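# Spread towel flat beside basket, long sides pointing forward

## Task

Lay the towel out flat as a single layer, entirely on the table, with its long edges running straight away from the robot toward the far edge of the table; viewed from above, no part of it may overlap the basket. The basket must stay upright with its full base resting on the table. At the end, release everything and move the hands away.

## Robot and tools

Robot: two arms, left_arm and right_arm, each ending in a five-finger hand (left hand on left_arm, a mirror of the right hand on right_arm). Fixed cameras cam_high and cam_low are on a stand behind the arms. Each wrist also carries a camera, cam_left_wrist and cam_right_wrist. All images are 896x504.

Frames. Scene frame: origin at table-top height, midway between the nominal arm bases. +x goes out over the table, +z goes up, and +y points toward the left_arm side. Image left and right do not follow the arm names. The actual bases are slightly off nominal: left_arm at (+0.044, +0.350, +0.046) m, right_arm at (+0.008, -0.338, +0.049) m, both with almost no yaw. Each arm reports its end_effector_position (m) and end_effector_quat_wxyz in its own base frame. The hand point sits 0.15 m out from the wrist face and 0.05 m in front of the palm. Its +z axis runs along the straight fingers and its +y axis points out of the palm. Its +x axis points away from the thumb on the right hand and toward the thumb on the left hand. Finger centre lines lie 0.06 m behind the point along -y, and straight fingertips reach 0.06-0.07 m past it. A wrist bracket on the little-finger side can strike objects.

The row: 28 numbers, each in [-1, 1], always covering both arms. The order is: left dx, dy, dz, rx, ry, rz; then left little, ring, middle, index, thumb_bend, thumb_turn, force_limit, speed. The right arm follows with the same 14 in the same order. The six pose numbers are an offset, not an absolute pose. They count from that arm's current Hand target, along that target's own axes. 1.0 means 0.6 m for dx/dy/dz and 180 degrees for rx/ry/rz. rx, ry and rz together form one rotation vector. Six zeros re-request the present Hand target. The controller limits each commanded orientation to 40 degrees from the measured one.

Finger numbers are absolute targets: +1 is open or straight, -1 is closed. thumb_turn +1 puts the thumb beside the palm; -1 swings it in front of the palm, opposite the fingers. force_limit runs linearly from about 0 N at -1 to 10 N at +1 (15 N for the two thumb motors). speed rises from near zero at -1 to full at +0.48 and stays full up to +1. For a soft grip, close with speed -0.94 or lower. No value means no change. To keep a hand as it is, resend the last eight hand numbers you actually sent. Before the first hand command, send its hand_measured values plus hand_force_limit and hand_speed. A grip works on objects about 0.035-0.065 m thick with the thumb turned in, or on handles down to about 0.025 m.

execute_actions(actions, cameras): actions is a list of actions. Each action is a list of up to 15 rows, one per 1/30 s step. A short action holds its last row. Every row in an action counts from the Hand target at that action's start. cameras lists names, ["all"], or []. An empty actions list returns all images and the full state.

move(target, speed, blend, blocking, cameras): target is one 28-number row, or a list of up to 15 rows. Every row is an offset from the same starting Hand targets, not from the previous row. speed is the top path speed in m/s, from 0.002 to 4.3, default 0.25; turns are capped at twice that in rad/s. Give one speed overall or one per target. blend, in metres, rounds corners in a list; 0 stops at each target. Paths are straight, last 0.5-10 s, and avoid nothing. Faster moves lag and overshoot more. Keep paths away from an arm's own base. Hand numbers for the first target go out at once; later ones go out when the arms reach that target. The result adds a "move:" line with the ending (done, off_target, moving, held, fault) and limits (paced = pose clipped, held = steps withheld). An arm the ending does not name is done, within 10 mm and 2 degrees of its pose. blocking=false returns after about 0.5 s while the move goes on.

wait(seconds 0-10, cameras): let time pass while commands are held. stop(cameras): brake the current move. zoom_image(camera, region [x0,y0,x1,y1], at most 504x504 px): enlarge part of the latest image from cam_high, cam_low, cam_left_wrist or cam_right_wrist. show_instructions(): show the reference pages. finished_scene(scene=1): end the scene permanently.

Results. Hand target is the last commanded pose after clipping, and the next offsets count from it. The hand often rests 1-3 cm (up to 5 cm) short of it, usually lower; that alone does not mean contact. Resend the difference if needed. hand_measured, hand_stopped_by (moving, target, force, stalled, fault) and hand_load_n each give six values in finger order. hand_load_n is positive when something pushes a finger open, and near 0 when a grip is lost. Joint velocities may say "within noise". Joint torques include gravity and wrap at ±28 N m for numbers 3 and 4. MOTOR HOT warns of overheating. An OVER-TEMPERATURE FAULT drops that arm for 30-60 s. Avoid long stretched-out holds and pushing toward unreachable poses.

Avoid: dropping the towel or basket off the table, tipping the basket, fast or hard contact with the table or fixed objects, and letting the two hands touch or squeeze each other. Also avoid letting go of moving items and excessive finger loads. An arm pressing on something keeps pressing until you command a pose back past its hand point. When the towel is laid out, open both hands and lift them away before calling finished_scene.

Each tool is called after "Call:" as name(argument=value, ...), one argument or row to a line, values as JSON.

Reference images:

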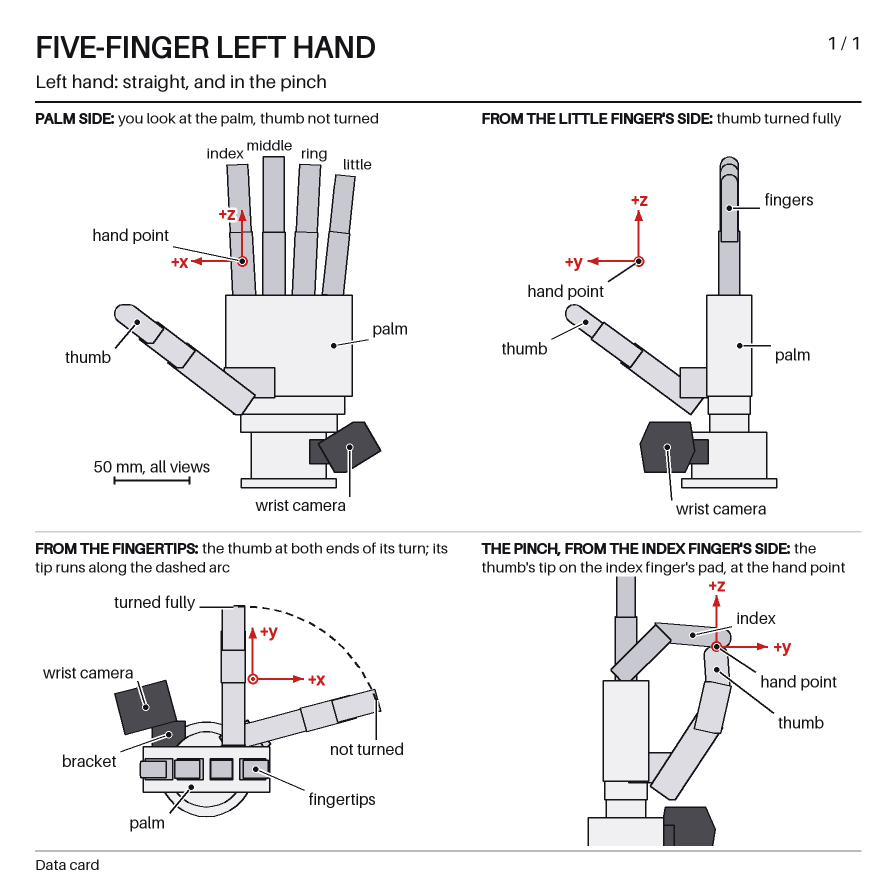

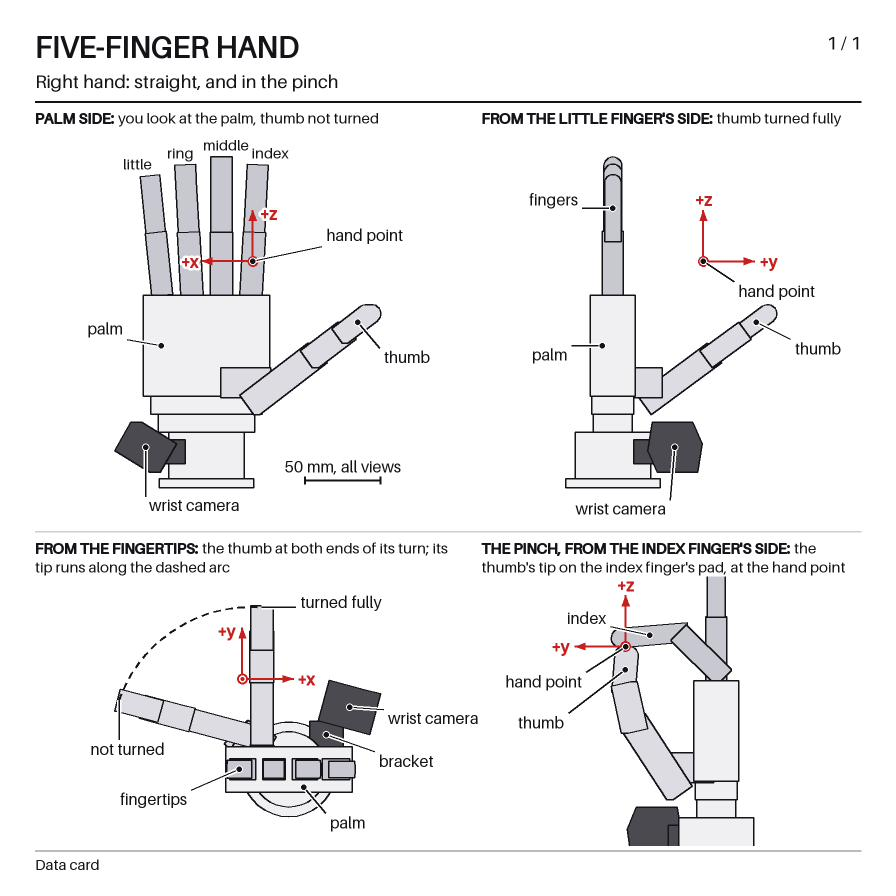

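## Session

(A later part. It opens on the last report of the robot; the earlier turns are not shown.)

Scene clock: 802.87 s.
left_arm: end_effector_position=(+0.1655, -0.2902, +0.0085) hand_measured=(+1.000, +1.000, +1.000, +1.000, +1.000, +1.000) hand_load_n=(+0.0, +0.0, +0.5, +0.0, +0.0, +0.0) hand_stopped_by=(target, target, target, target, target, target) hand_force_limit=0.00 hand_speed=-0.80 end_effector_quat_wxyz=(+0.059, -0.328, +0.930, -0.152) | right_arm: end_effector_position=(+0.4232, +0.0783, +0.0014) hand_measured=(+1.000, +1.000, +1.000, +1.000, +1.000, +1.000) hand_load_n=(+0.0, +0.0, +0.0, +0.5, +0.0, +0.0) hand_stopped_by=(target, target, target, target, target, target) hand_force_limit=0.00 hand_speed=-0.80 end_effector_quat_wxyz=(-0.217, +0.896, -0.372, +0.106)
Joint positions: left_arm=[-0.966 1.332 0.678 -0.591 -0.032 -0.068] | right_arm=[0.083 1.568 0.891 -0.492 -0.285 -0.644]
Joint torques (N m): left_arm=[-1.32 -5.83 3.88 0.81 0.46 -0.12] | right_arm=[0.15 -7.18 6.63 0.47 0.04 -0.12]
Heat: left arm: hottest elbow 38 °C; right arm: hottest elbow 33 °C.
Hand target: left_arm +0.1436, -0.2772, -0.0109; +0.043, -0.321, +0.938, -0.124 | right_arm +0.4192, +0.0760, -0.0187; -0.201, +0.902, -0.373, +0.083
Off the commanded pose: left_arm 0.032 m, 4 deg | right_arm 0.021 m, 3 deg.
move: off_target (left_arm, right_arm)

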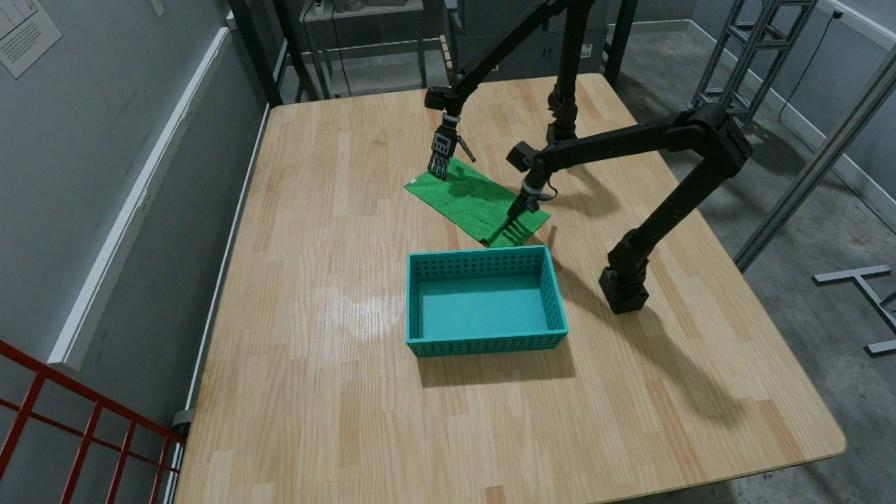

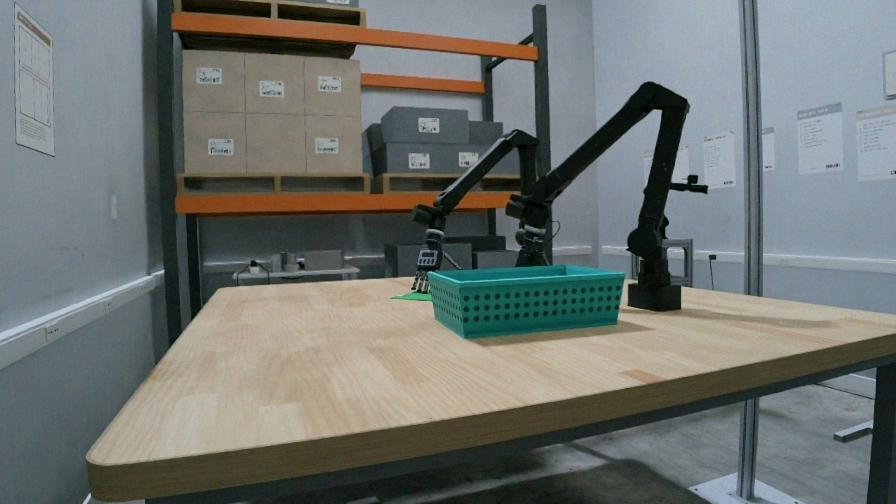

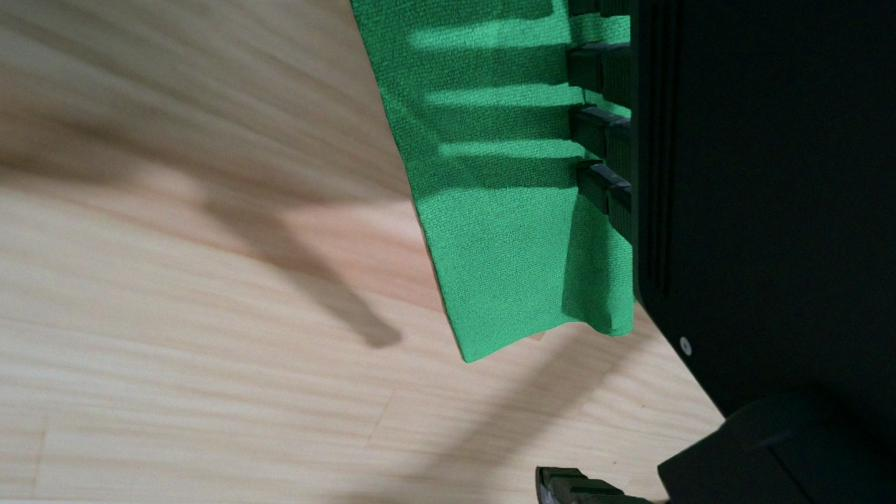

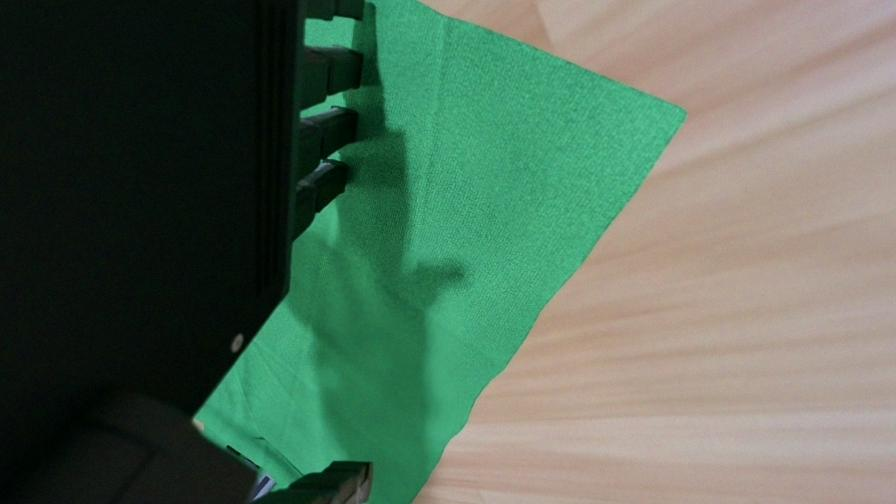

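Call:
move(
  target=[
    [0.0662,0.0077,-0.0022,0,-0.0145,-0.0537,1,1,1,1,1,1,0,-0.8,0.0253,-0.0495,0.0232,0,-0.0236,-0.0503,1,1,1,1,1,1,0,-0.8],
    [0.1363,0.0017,-0.0007,0,-0.0289,-0.1073,1,1,1,1,1,1,0,-0.8,0.0422,-0.1025,0.0481,0,-0.0472,-0.1006,1,1,1,1,1,1,0,-0.8],
    [0.2238,-0.0628,0.0167,0,-0.0506,-0.1877,1,1,1,1,1,1,0,-0.8,0.05,-0.185,0.0867,0,-0.0826,-0.176,1,1,1,1,1,1,0,-0.8],
    [0.2968,-0.1642,0.044,0,-0.0752,-0.279,1,1,1,1,1,1,0,-0.8,0.0349,-0.278,0.1303,0,-0.1227,-0.2616,1,1,1,1,1,1,0,-0.8],
  ],
  speed=0.12,
  blend=[0.02,0.02,0.02,0],
  cameras=["all"],
)

Scene clock: 879.67 s.
left_arm: end_effector_position=(+0.0784, -0.4616, +0.0117) hand_measured=(+1.000, +1.000, +1.000, +1.000, +1.000, +1.000) hand_load_n=(+0.0, +0.0, +0.5, +0.0, +0.0, +0.0) hand_stopped_by=(target, target, target, target, target, target) hand_force_limit=0.00 hand_speed=-0.80 end_effector_quat_wxyz=(-0.093, +0.705, -0.694, +0.115) | right_arm: end_effector_position=(+0.5672, +0.1791, +0.0091) hand_measured=(+1.000, +1.000, +1.000, +1.000, +1.000, +1.000) hand_load_n=(+0.0, +0.0, +0.5, +0.0, +0.0, +0.0) hand_stopped_by=(target, target, target, target, target, target) hand_force_limit=0.00 hand_speed=-0.80 end_effector_quat_wxyz=(-0.224, +0.973, +0.048, +0.009)
Joint positions: left_arm=[-1.385 1.627 1.022 -0.88 -0.285 -1.388] | right_arm=[0.25 2.038 1.626 -1.042 -0.438 -1.394]
Joint torques (N m): left_arm=[-1.08 -6.65 8.24 0.91 0.84 -0.12] | right_arm=[2.2 -14.62 7.76 0.31 -0.12 -0.15]
Heat: left arm: hottest elbow 36 °C; right arm: hottest elbow 35 °C.
Hand target: left_arm +0.0655, -0.4670, -0.0108; -0.093, +0.700, -0.702, +0.093 | right_arm +0.5641, +0.1917, -0.0189; -0.217, +0.974, +0.060, -0.014
Off the commanded pose: left_arm 0.027 m, 3 deg | right_arm 0.031 m, 3 deg.
move: off_target (left_arm, right_arm)

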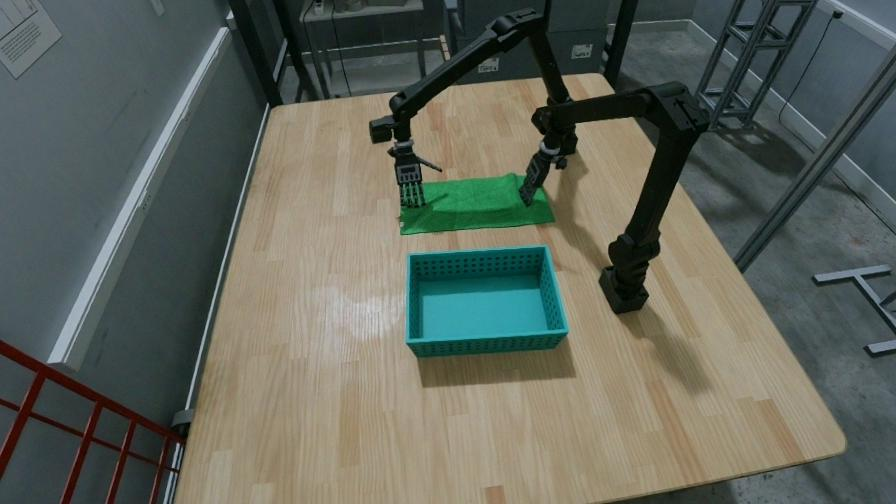

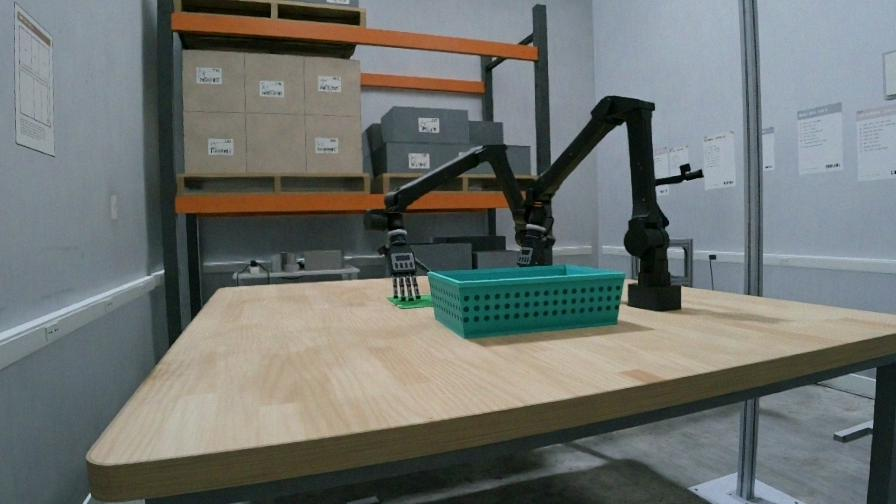

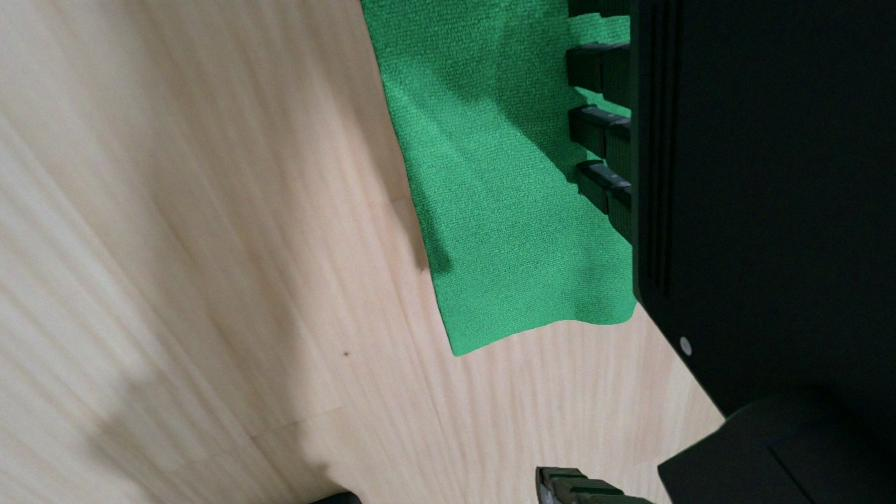

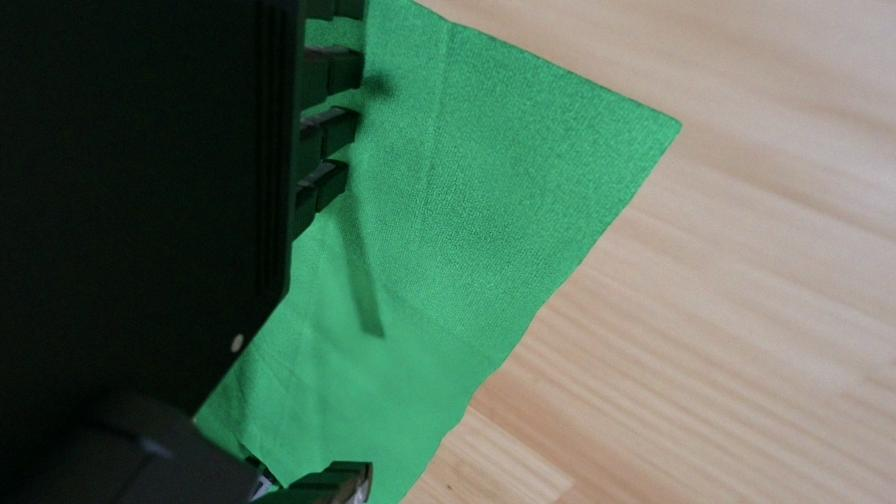

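Call:
zoom_image(
  camera="cam_high",
  region=[370, 140, 590, 280],
)

Call:
zoom_image(
  camera="cam_left_wrist",
  region=[340, 0, 660, 400],
)

Scaled by 2.291 from the camera's 896x504 image, which has a finer 1280x720 frame.

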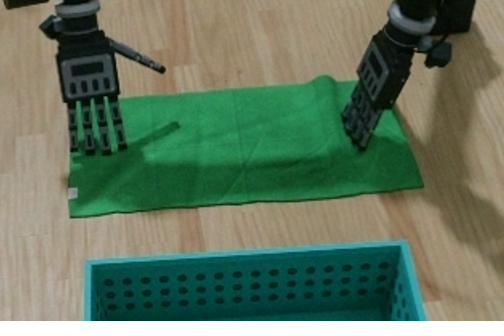

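Scaled by 1.260 from the camera's 896x504 image, which has a finer 1280x720 frame.

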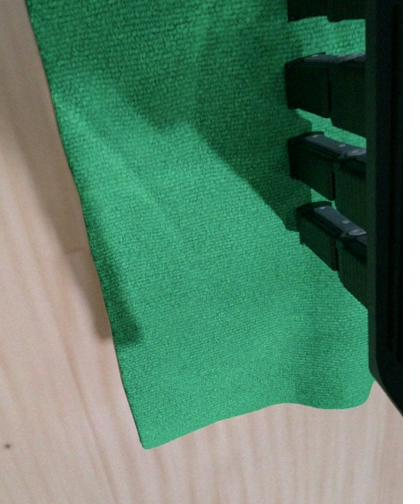

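Call:
move(
  target=[
    [0.0133,0.0354,-0.0096,0,-0.0043,-0.0161,1,1,1,1,1,1,0,-0.8,0.0124,-0.0168,0.0079,0,-0.0071,-0.0151,1,1,1,1,1,1,0,-0.8],
    [0.0133,-0.0168,-0.2026,0,-0.0043,-0.0161,1,1,1,1,1,1,0,-0.8,0.0124,-0.0168,0.0079,0,-0.0071,-0.0151,1,1,1,1,1,1,0,-0.8],
  ],
  speed=[0.05,0.12],
  cameras=["all"],
)

Call:
zoom_image(
  camera="cam_high",
  region=[370, 140, 590, 280],
)

Scene clock: 920.93 s.
left_arm: end_effector_position=(+0.0455, -0.4524, +0.0849) hand_measured=(+1.000, +1.000, +1.000, +1.000, +1.000, +1.000) hand_load_n=(+0.0, +0.0, +0.0, +0.0, +0.0, +0.0) hand_stopped_by=(target, target, target, target, target, target) hand_force_limit=0.00 hand_speed=-0.80 end_effector_quat_wxyz=(-0.114, +0.717, -0.684, +0.069) | right_arm: end_effector_position=(+0.5703, +0.1923, +0.0091) hand_measured=(+1.000, +1.000, +1.000, +1.000, +1.000, +1.000) hand_load_n=(+0.0, +0.0, +0.0, +0.0, +0.0, +0.0) hand_stopped_by=(target, target, target, target, target, target) hand_force_limit=0.00 hand_speed=-0.80 end_effector_quat_wxyz=(-0.224, +0.972, +0.075, -0.001)
Joint positions: left_arm=[-1.449 1.561 1.167 -1.215 -0.264 -1.5] | right_arm=[0.271 2.067 1.673 -1.085 -0.443 -1.433]
Joint torques (N m): left_arm=[-0.44 -11.4 12.36 0.31 -0.13 -0.11] | right_arm=[1.96 -14.92 8.02 0.47 -0.03 -0.12]
Heat: left arm: hottest elbow 37 °C; right arm: hottest elbow 37 °C.
Hand target: left_arm +0.0436, -0.4749, +0.1091; -0.095, +0.718, -0.683, +0.090 | right_arm +0.5701, +0.2036, -0.0191; -0.217, +0.972, +0.086, -0.020
Off the commanded pose: left_arm 0.033 m, 3 deg | right_arm 0.030 m, 3 deg.
move: off_target (left_arm, right_arm)

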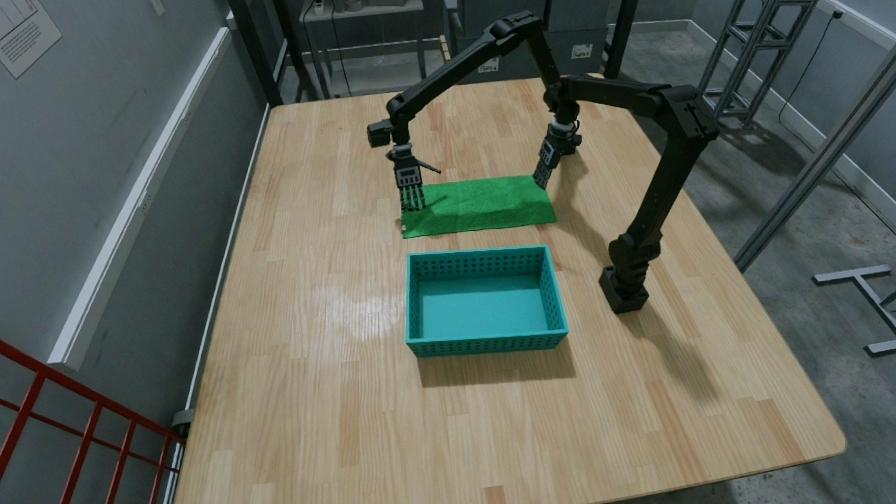

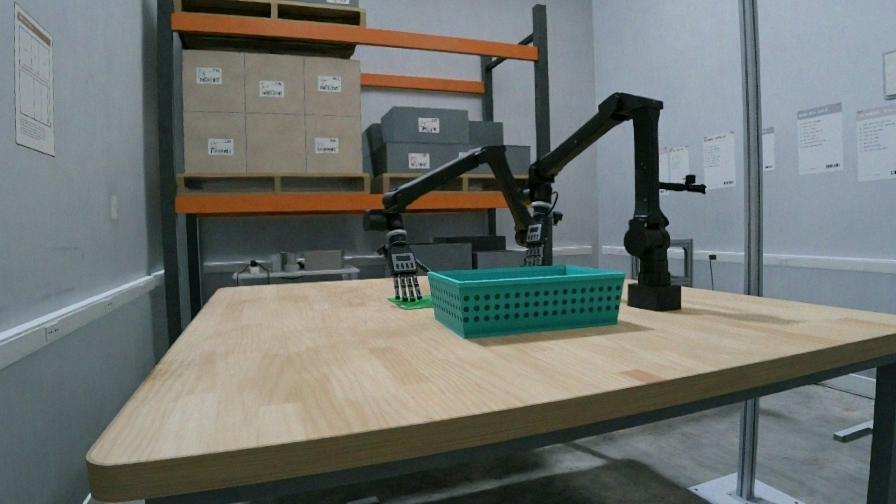

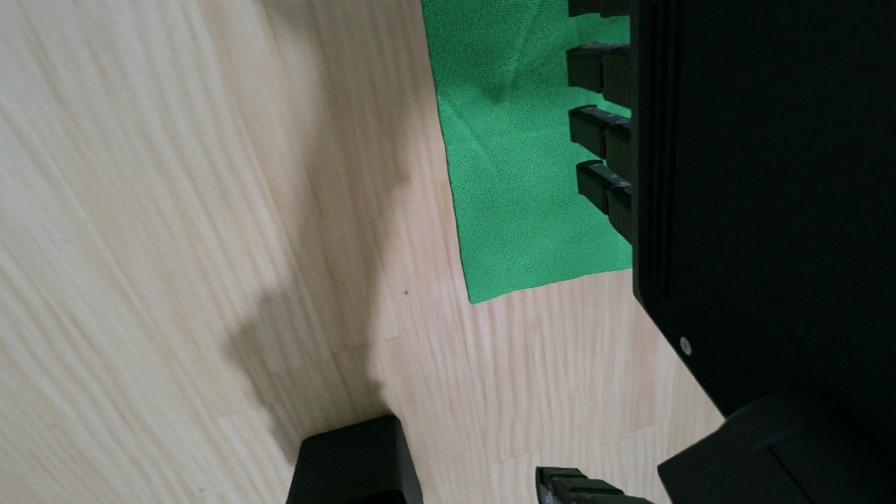

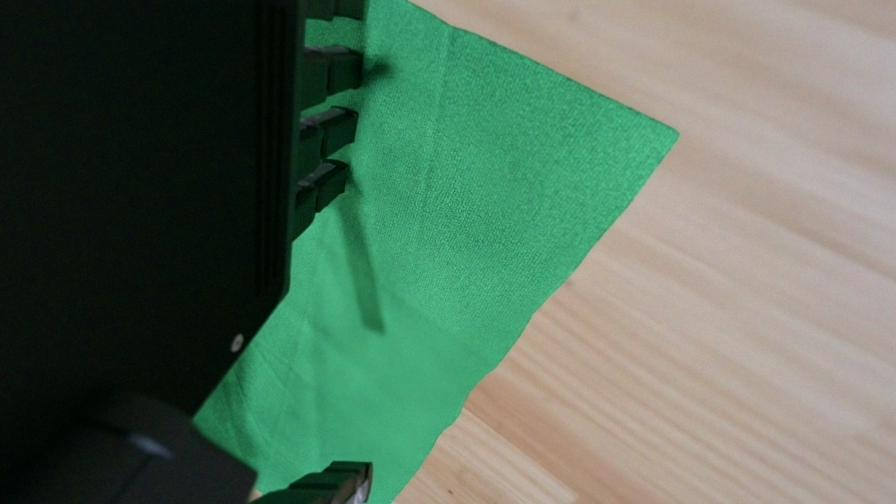

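Scaled by 2.291 from the camera's 896x504 image, which has a finer 1280x720 frame.

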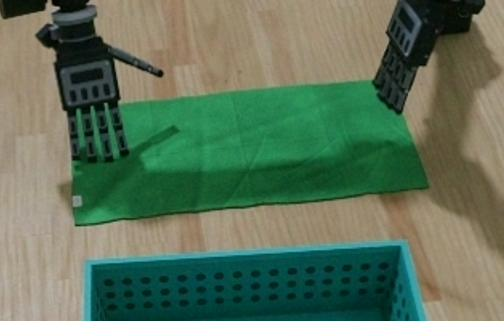

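Call:
zoom_image(
  camera="cam_left_wrist",
  region=[280, 0, 660, 440],
)

Scaled by 1.145 from the camera's 896x504 image, which has a finer 1280x720 frame.

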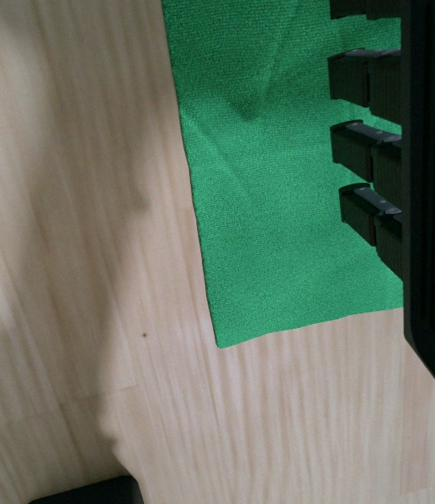

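Call:
move(
  target=[
    [0,-0.0475,-0.1767,0,0,0,1,1,1,1,1,1,0,-0.8,-0.0034,-0.09,-0.2338,0,0,0,1,1,1,1,1,1,0,-0.8],
    [-0.364,-0.5833,-0.0688,-0.0833,0,0,1,1,1,1,1,1,0,-0.8,-0.147,0.1943,-0.367,0,0,0,1,1,1,1,1,1,0,-0.8],
  ],
  speed=[0.15,0.3],
  blend=[0.03,0],
  cameras=["all"],
)

Call:
zoom_image(
  camera="cam_high",
  region=[370, 140, 590, 280],
)

Call:
zoom_image(
  camera="cam_left_wrist",
  region=[250, 60, 700, 460],
)

Scene clock: 980.00 s.
left_arm: end_effector_position=(+0.3452, -0.2337, +0.2221) hand_measured=(+1.000, +1.000, +1.000, +1.000, +1.000, +1.000) hand_load_n=(+0.0, +0.0, +0.0, +0.0, +0.0, +0.0) hand_stopped_by=(target, target, target, target, target, target) hand_force_limit=0.00 hand_speed=-0.80 end_effector_quat_wxyz=(+0.004, +0.727, -0.686, -0.021) | right_arm: end_effector_position=(+0.5222, -0.0070, +0.1227) hand_measured=(+1.000, +1.000, +1.000, +1.000, +1.000, +1.000) hand_load_n=(+0.0, +0.0, +0.0, +0.0, +0.5, +0.0) hand_stopped_by=(target, target, target, target, target, target) hand_force_limit=0.00 hand_speed=-0.80 end_effector_quat_wxyz=(-0.217, +0.972, +0.081, -0.024)
Joint positions: left_arm=[-0.46 1.546 1.488 -1.555 -0.004 -0.517] | right_arm=[-0.052 1.859 1.655 -1.48 -0.427 -1.814]
Joint torques (N m): left_arm=[0.5 -10.81 13.44 0.25 0.13 -0.01] | right_arm=[0.38 -18.73 5.96 -0.17 -0.25 -0.12]
Heat: left arm: hottest elbow 42 °C; right arm: hottest elbow 37 °C.
Hand target: left_arm +0.3595, -0.2406, +0.2403; -0.001, +0.724, -0.689, +0.000 | right_arm +0.5184, -0.0078, +0.1310; -0.217, +0.972, +0.086, -0.020
Off the commanded pose: left_arm 0.024 m, 3 deg | right_arm 0.009 m, 1 deg.
move: off_target (left_arm)

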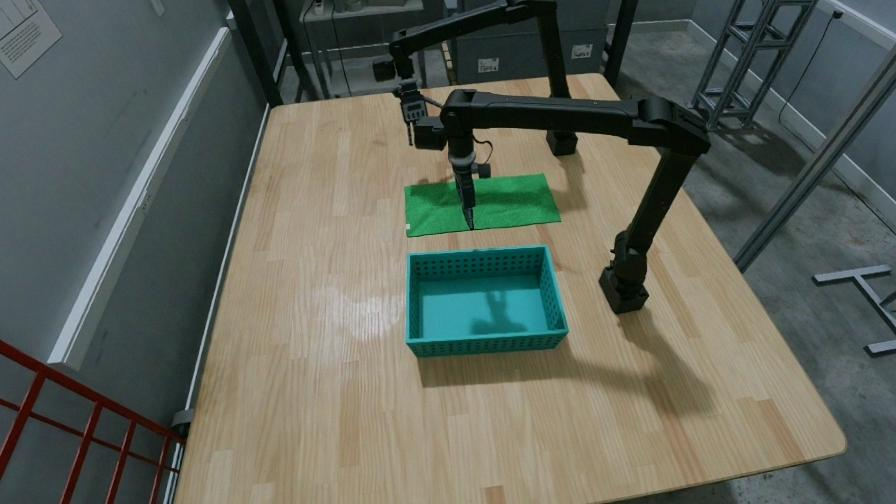

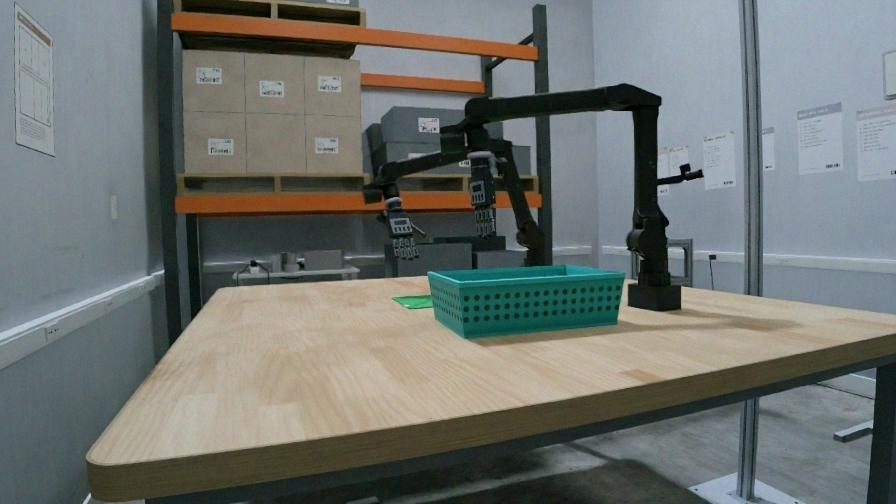

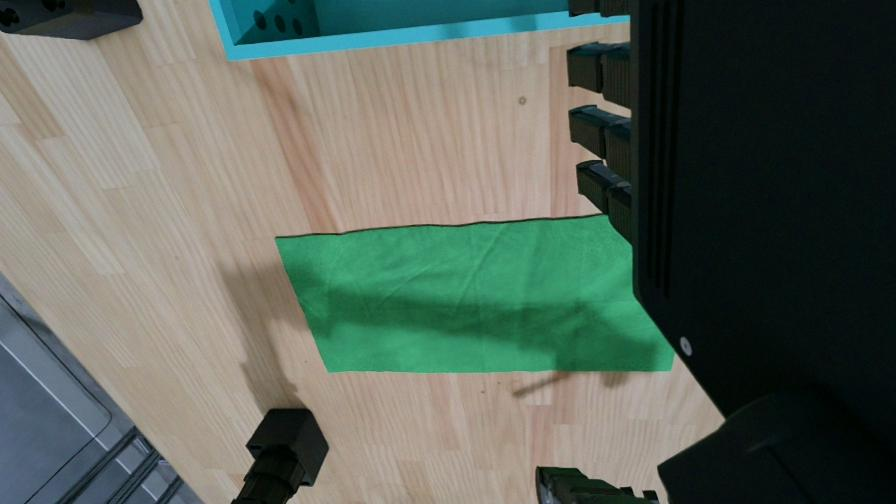

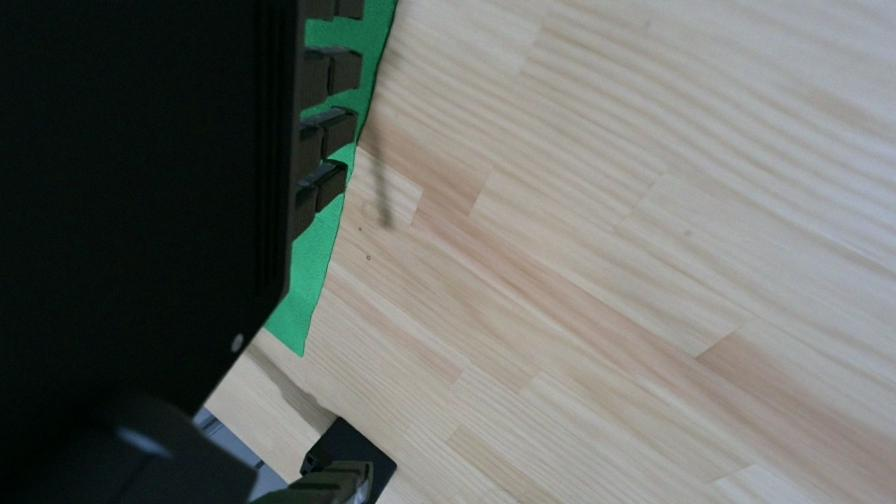

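Scaled by 2.291 from the camera's 896x504 image, which has a finer 1280x720 frame.

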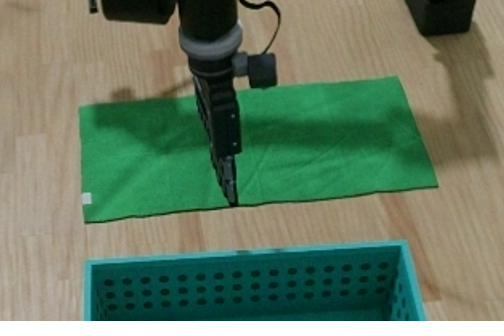

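Scaled by 1.120 from the camera's 896x504 image, which has a finer 1280x720 frame.

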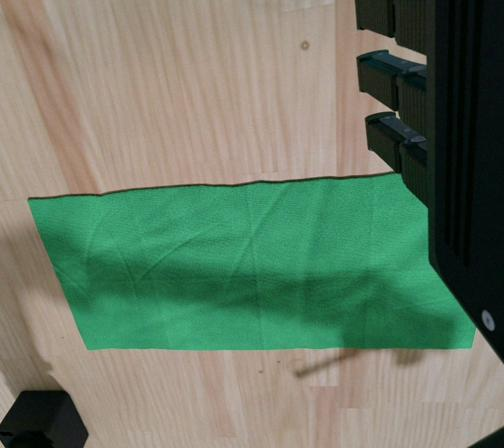

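Call:
move(
  target=[-0.337,0.066,-0.05,0,0,0,1,1,1,1,1,1,0,-0.8,-0.179,0.0138,-0.0975,0,0,0,1,1,1,1,1,1,0,-0.8],
  speed=0.3,
  cameras=["cam_high","cam_left_wrist"],
)

Call:
zoom_image(
  camera="cam_high",
  region=[370, 140, 590, 280],
)

Scene clock: 1009.03 s.
left_arm: end_effector_position=(+0.3155, -0.0442, +0.2704) hand_measured=(+1.000, +1.000, +1.000, +1.000, +1.000, +1.000) hand_load_n=(+0.0, +0.0, +0.0, +0.0, +0.0, +0.0) hand_stopped_by=(target, target, target, target, target, target) hand_force_limit=0.00 hand_speed=-0.80 end_effector_quat_wxyz=(-0.005, +0.723, -0.690, +0.003) | right_arm: end_effector_position=(+0.4233, -0.0545, +0.1782) hand_measured=(+1.000, +1.000, +1.000, +1.000, +1.000, +1.000) hand_load_n=(+0.0, +0.0, +0.0, +0.0, +0.0, +0.0) hand_stopped_by=(target, target, target, target, target, target) hand_force_limit=0.00 hand_speed=-0.80 end_effector_quat_wxyz=(-0.217, +0.972, +0.086, -0.019)
Joint positions: left_arm=[-0.029 1.311 1.378 -1.626 -0.003 -0.076] | right_arm=[-0.165 1.594 1.449 -1.582 -0.412 -1.945]
Joint torques (N m): left_arm=[1.26 -9.17 7.45 0.29 0.12 0.02] | right_arm=[-0.67 -14.04 6 -0.28 -0.19 -0.09]
Heat: left arm: hottest elbow 42 °C; right arm: hottest elbow 36 °C.
Hand target: left_arm +0.3099, -0.0407, +0.2703; -0.001, +0.724, -0.689, +0.000 | right_arm +0.4184, -0.0584, +0.1806; -0.217, +0.972, +0.086, -0.020
Off the commanded pose: left_arm 0.007 m, 1 deg | right_arm 0.007 m, 0 deg.
move: done
Images, in order (width x height): cam_high 896x504, cam_left_wrist 896x504.

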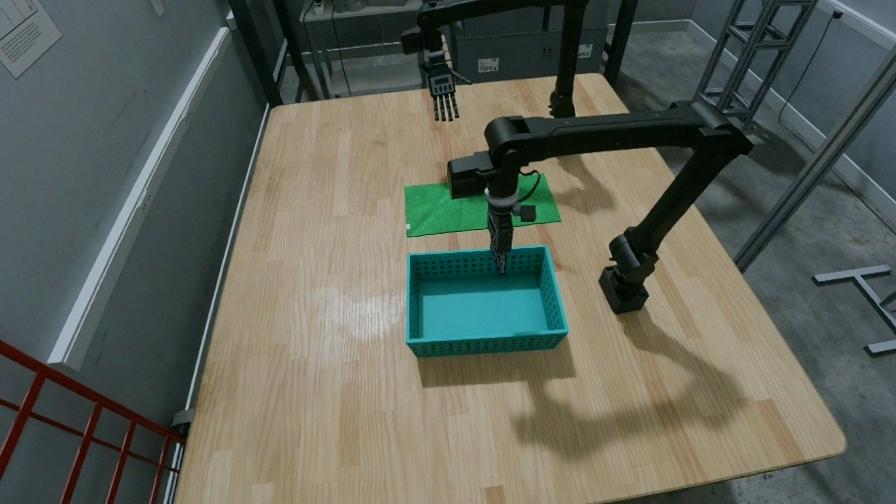

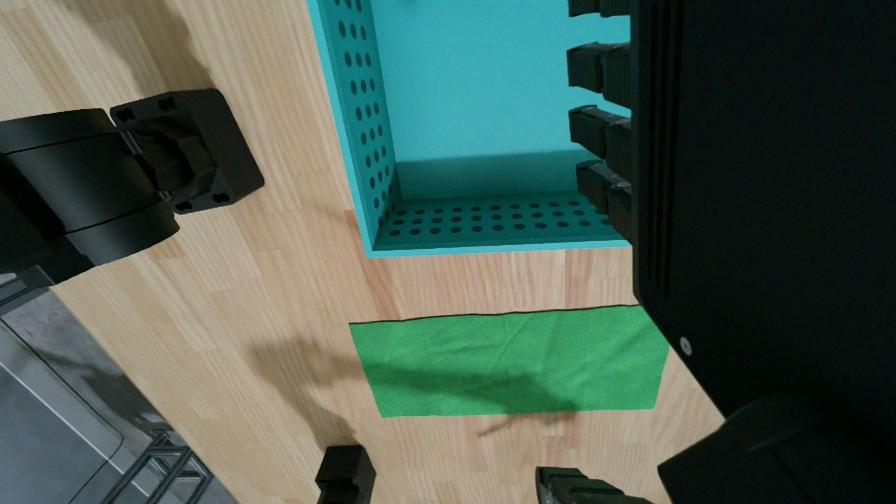

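Scaled by 2.291 from the camera's 896x504 image, which has a finer 1280x720 frame.

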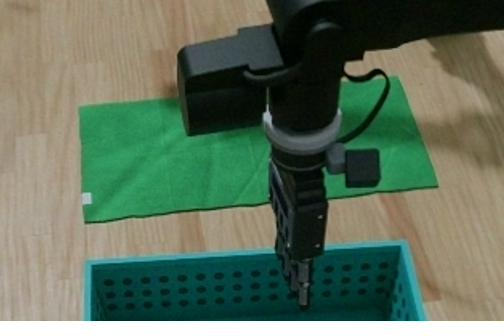

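Call:
finished_scene(
)

The scene is finished: the task was done.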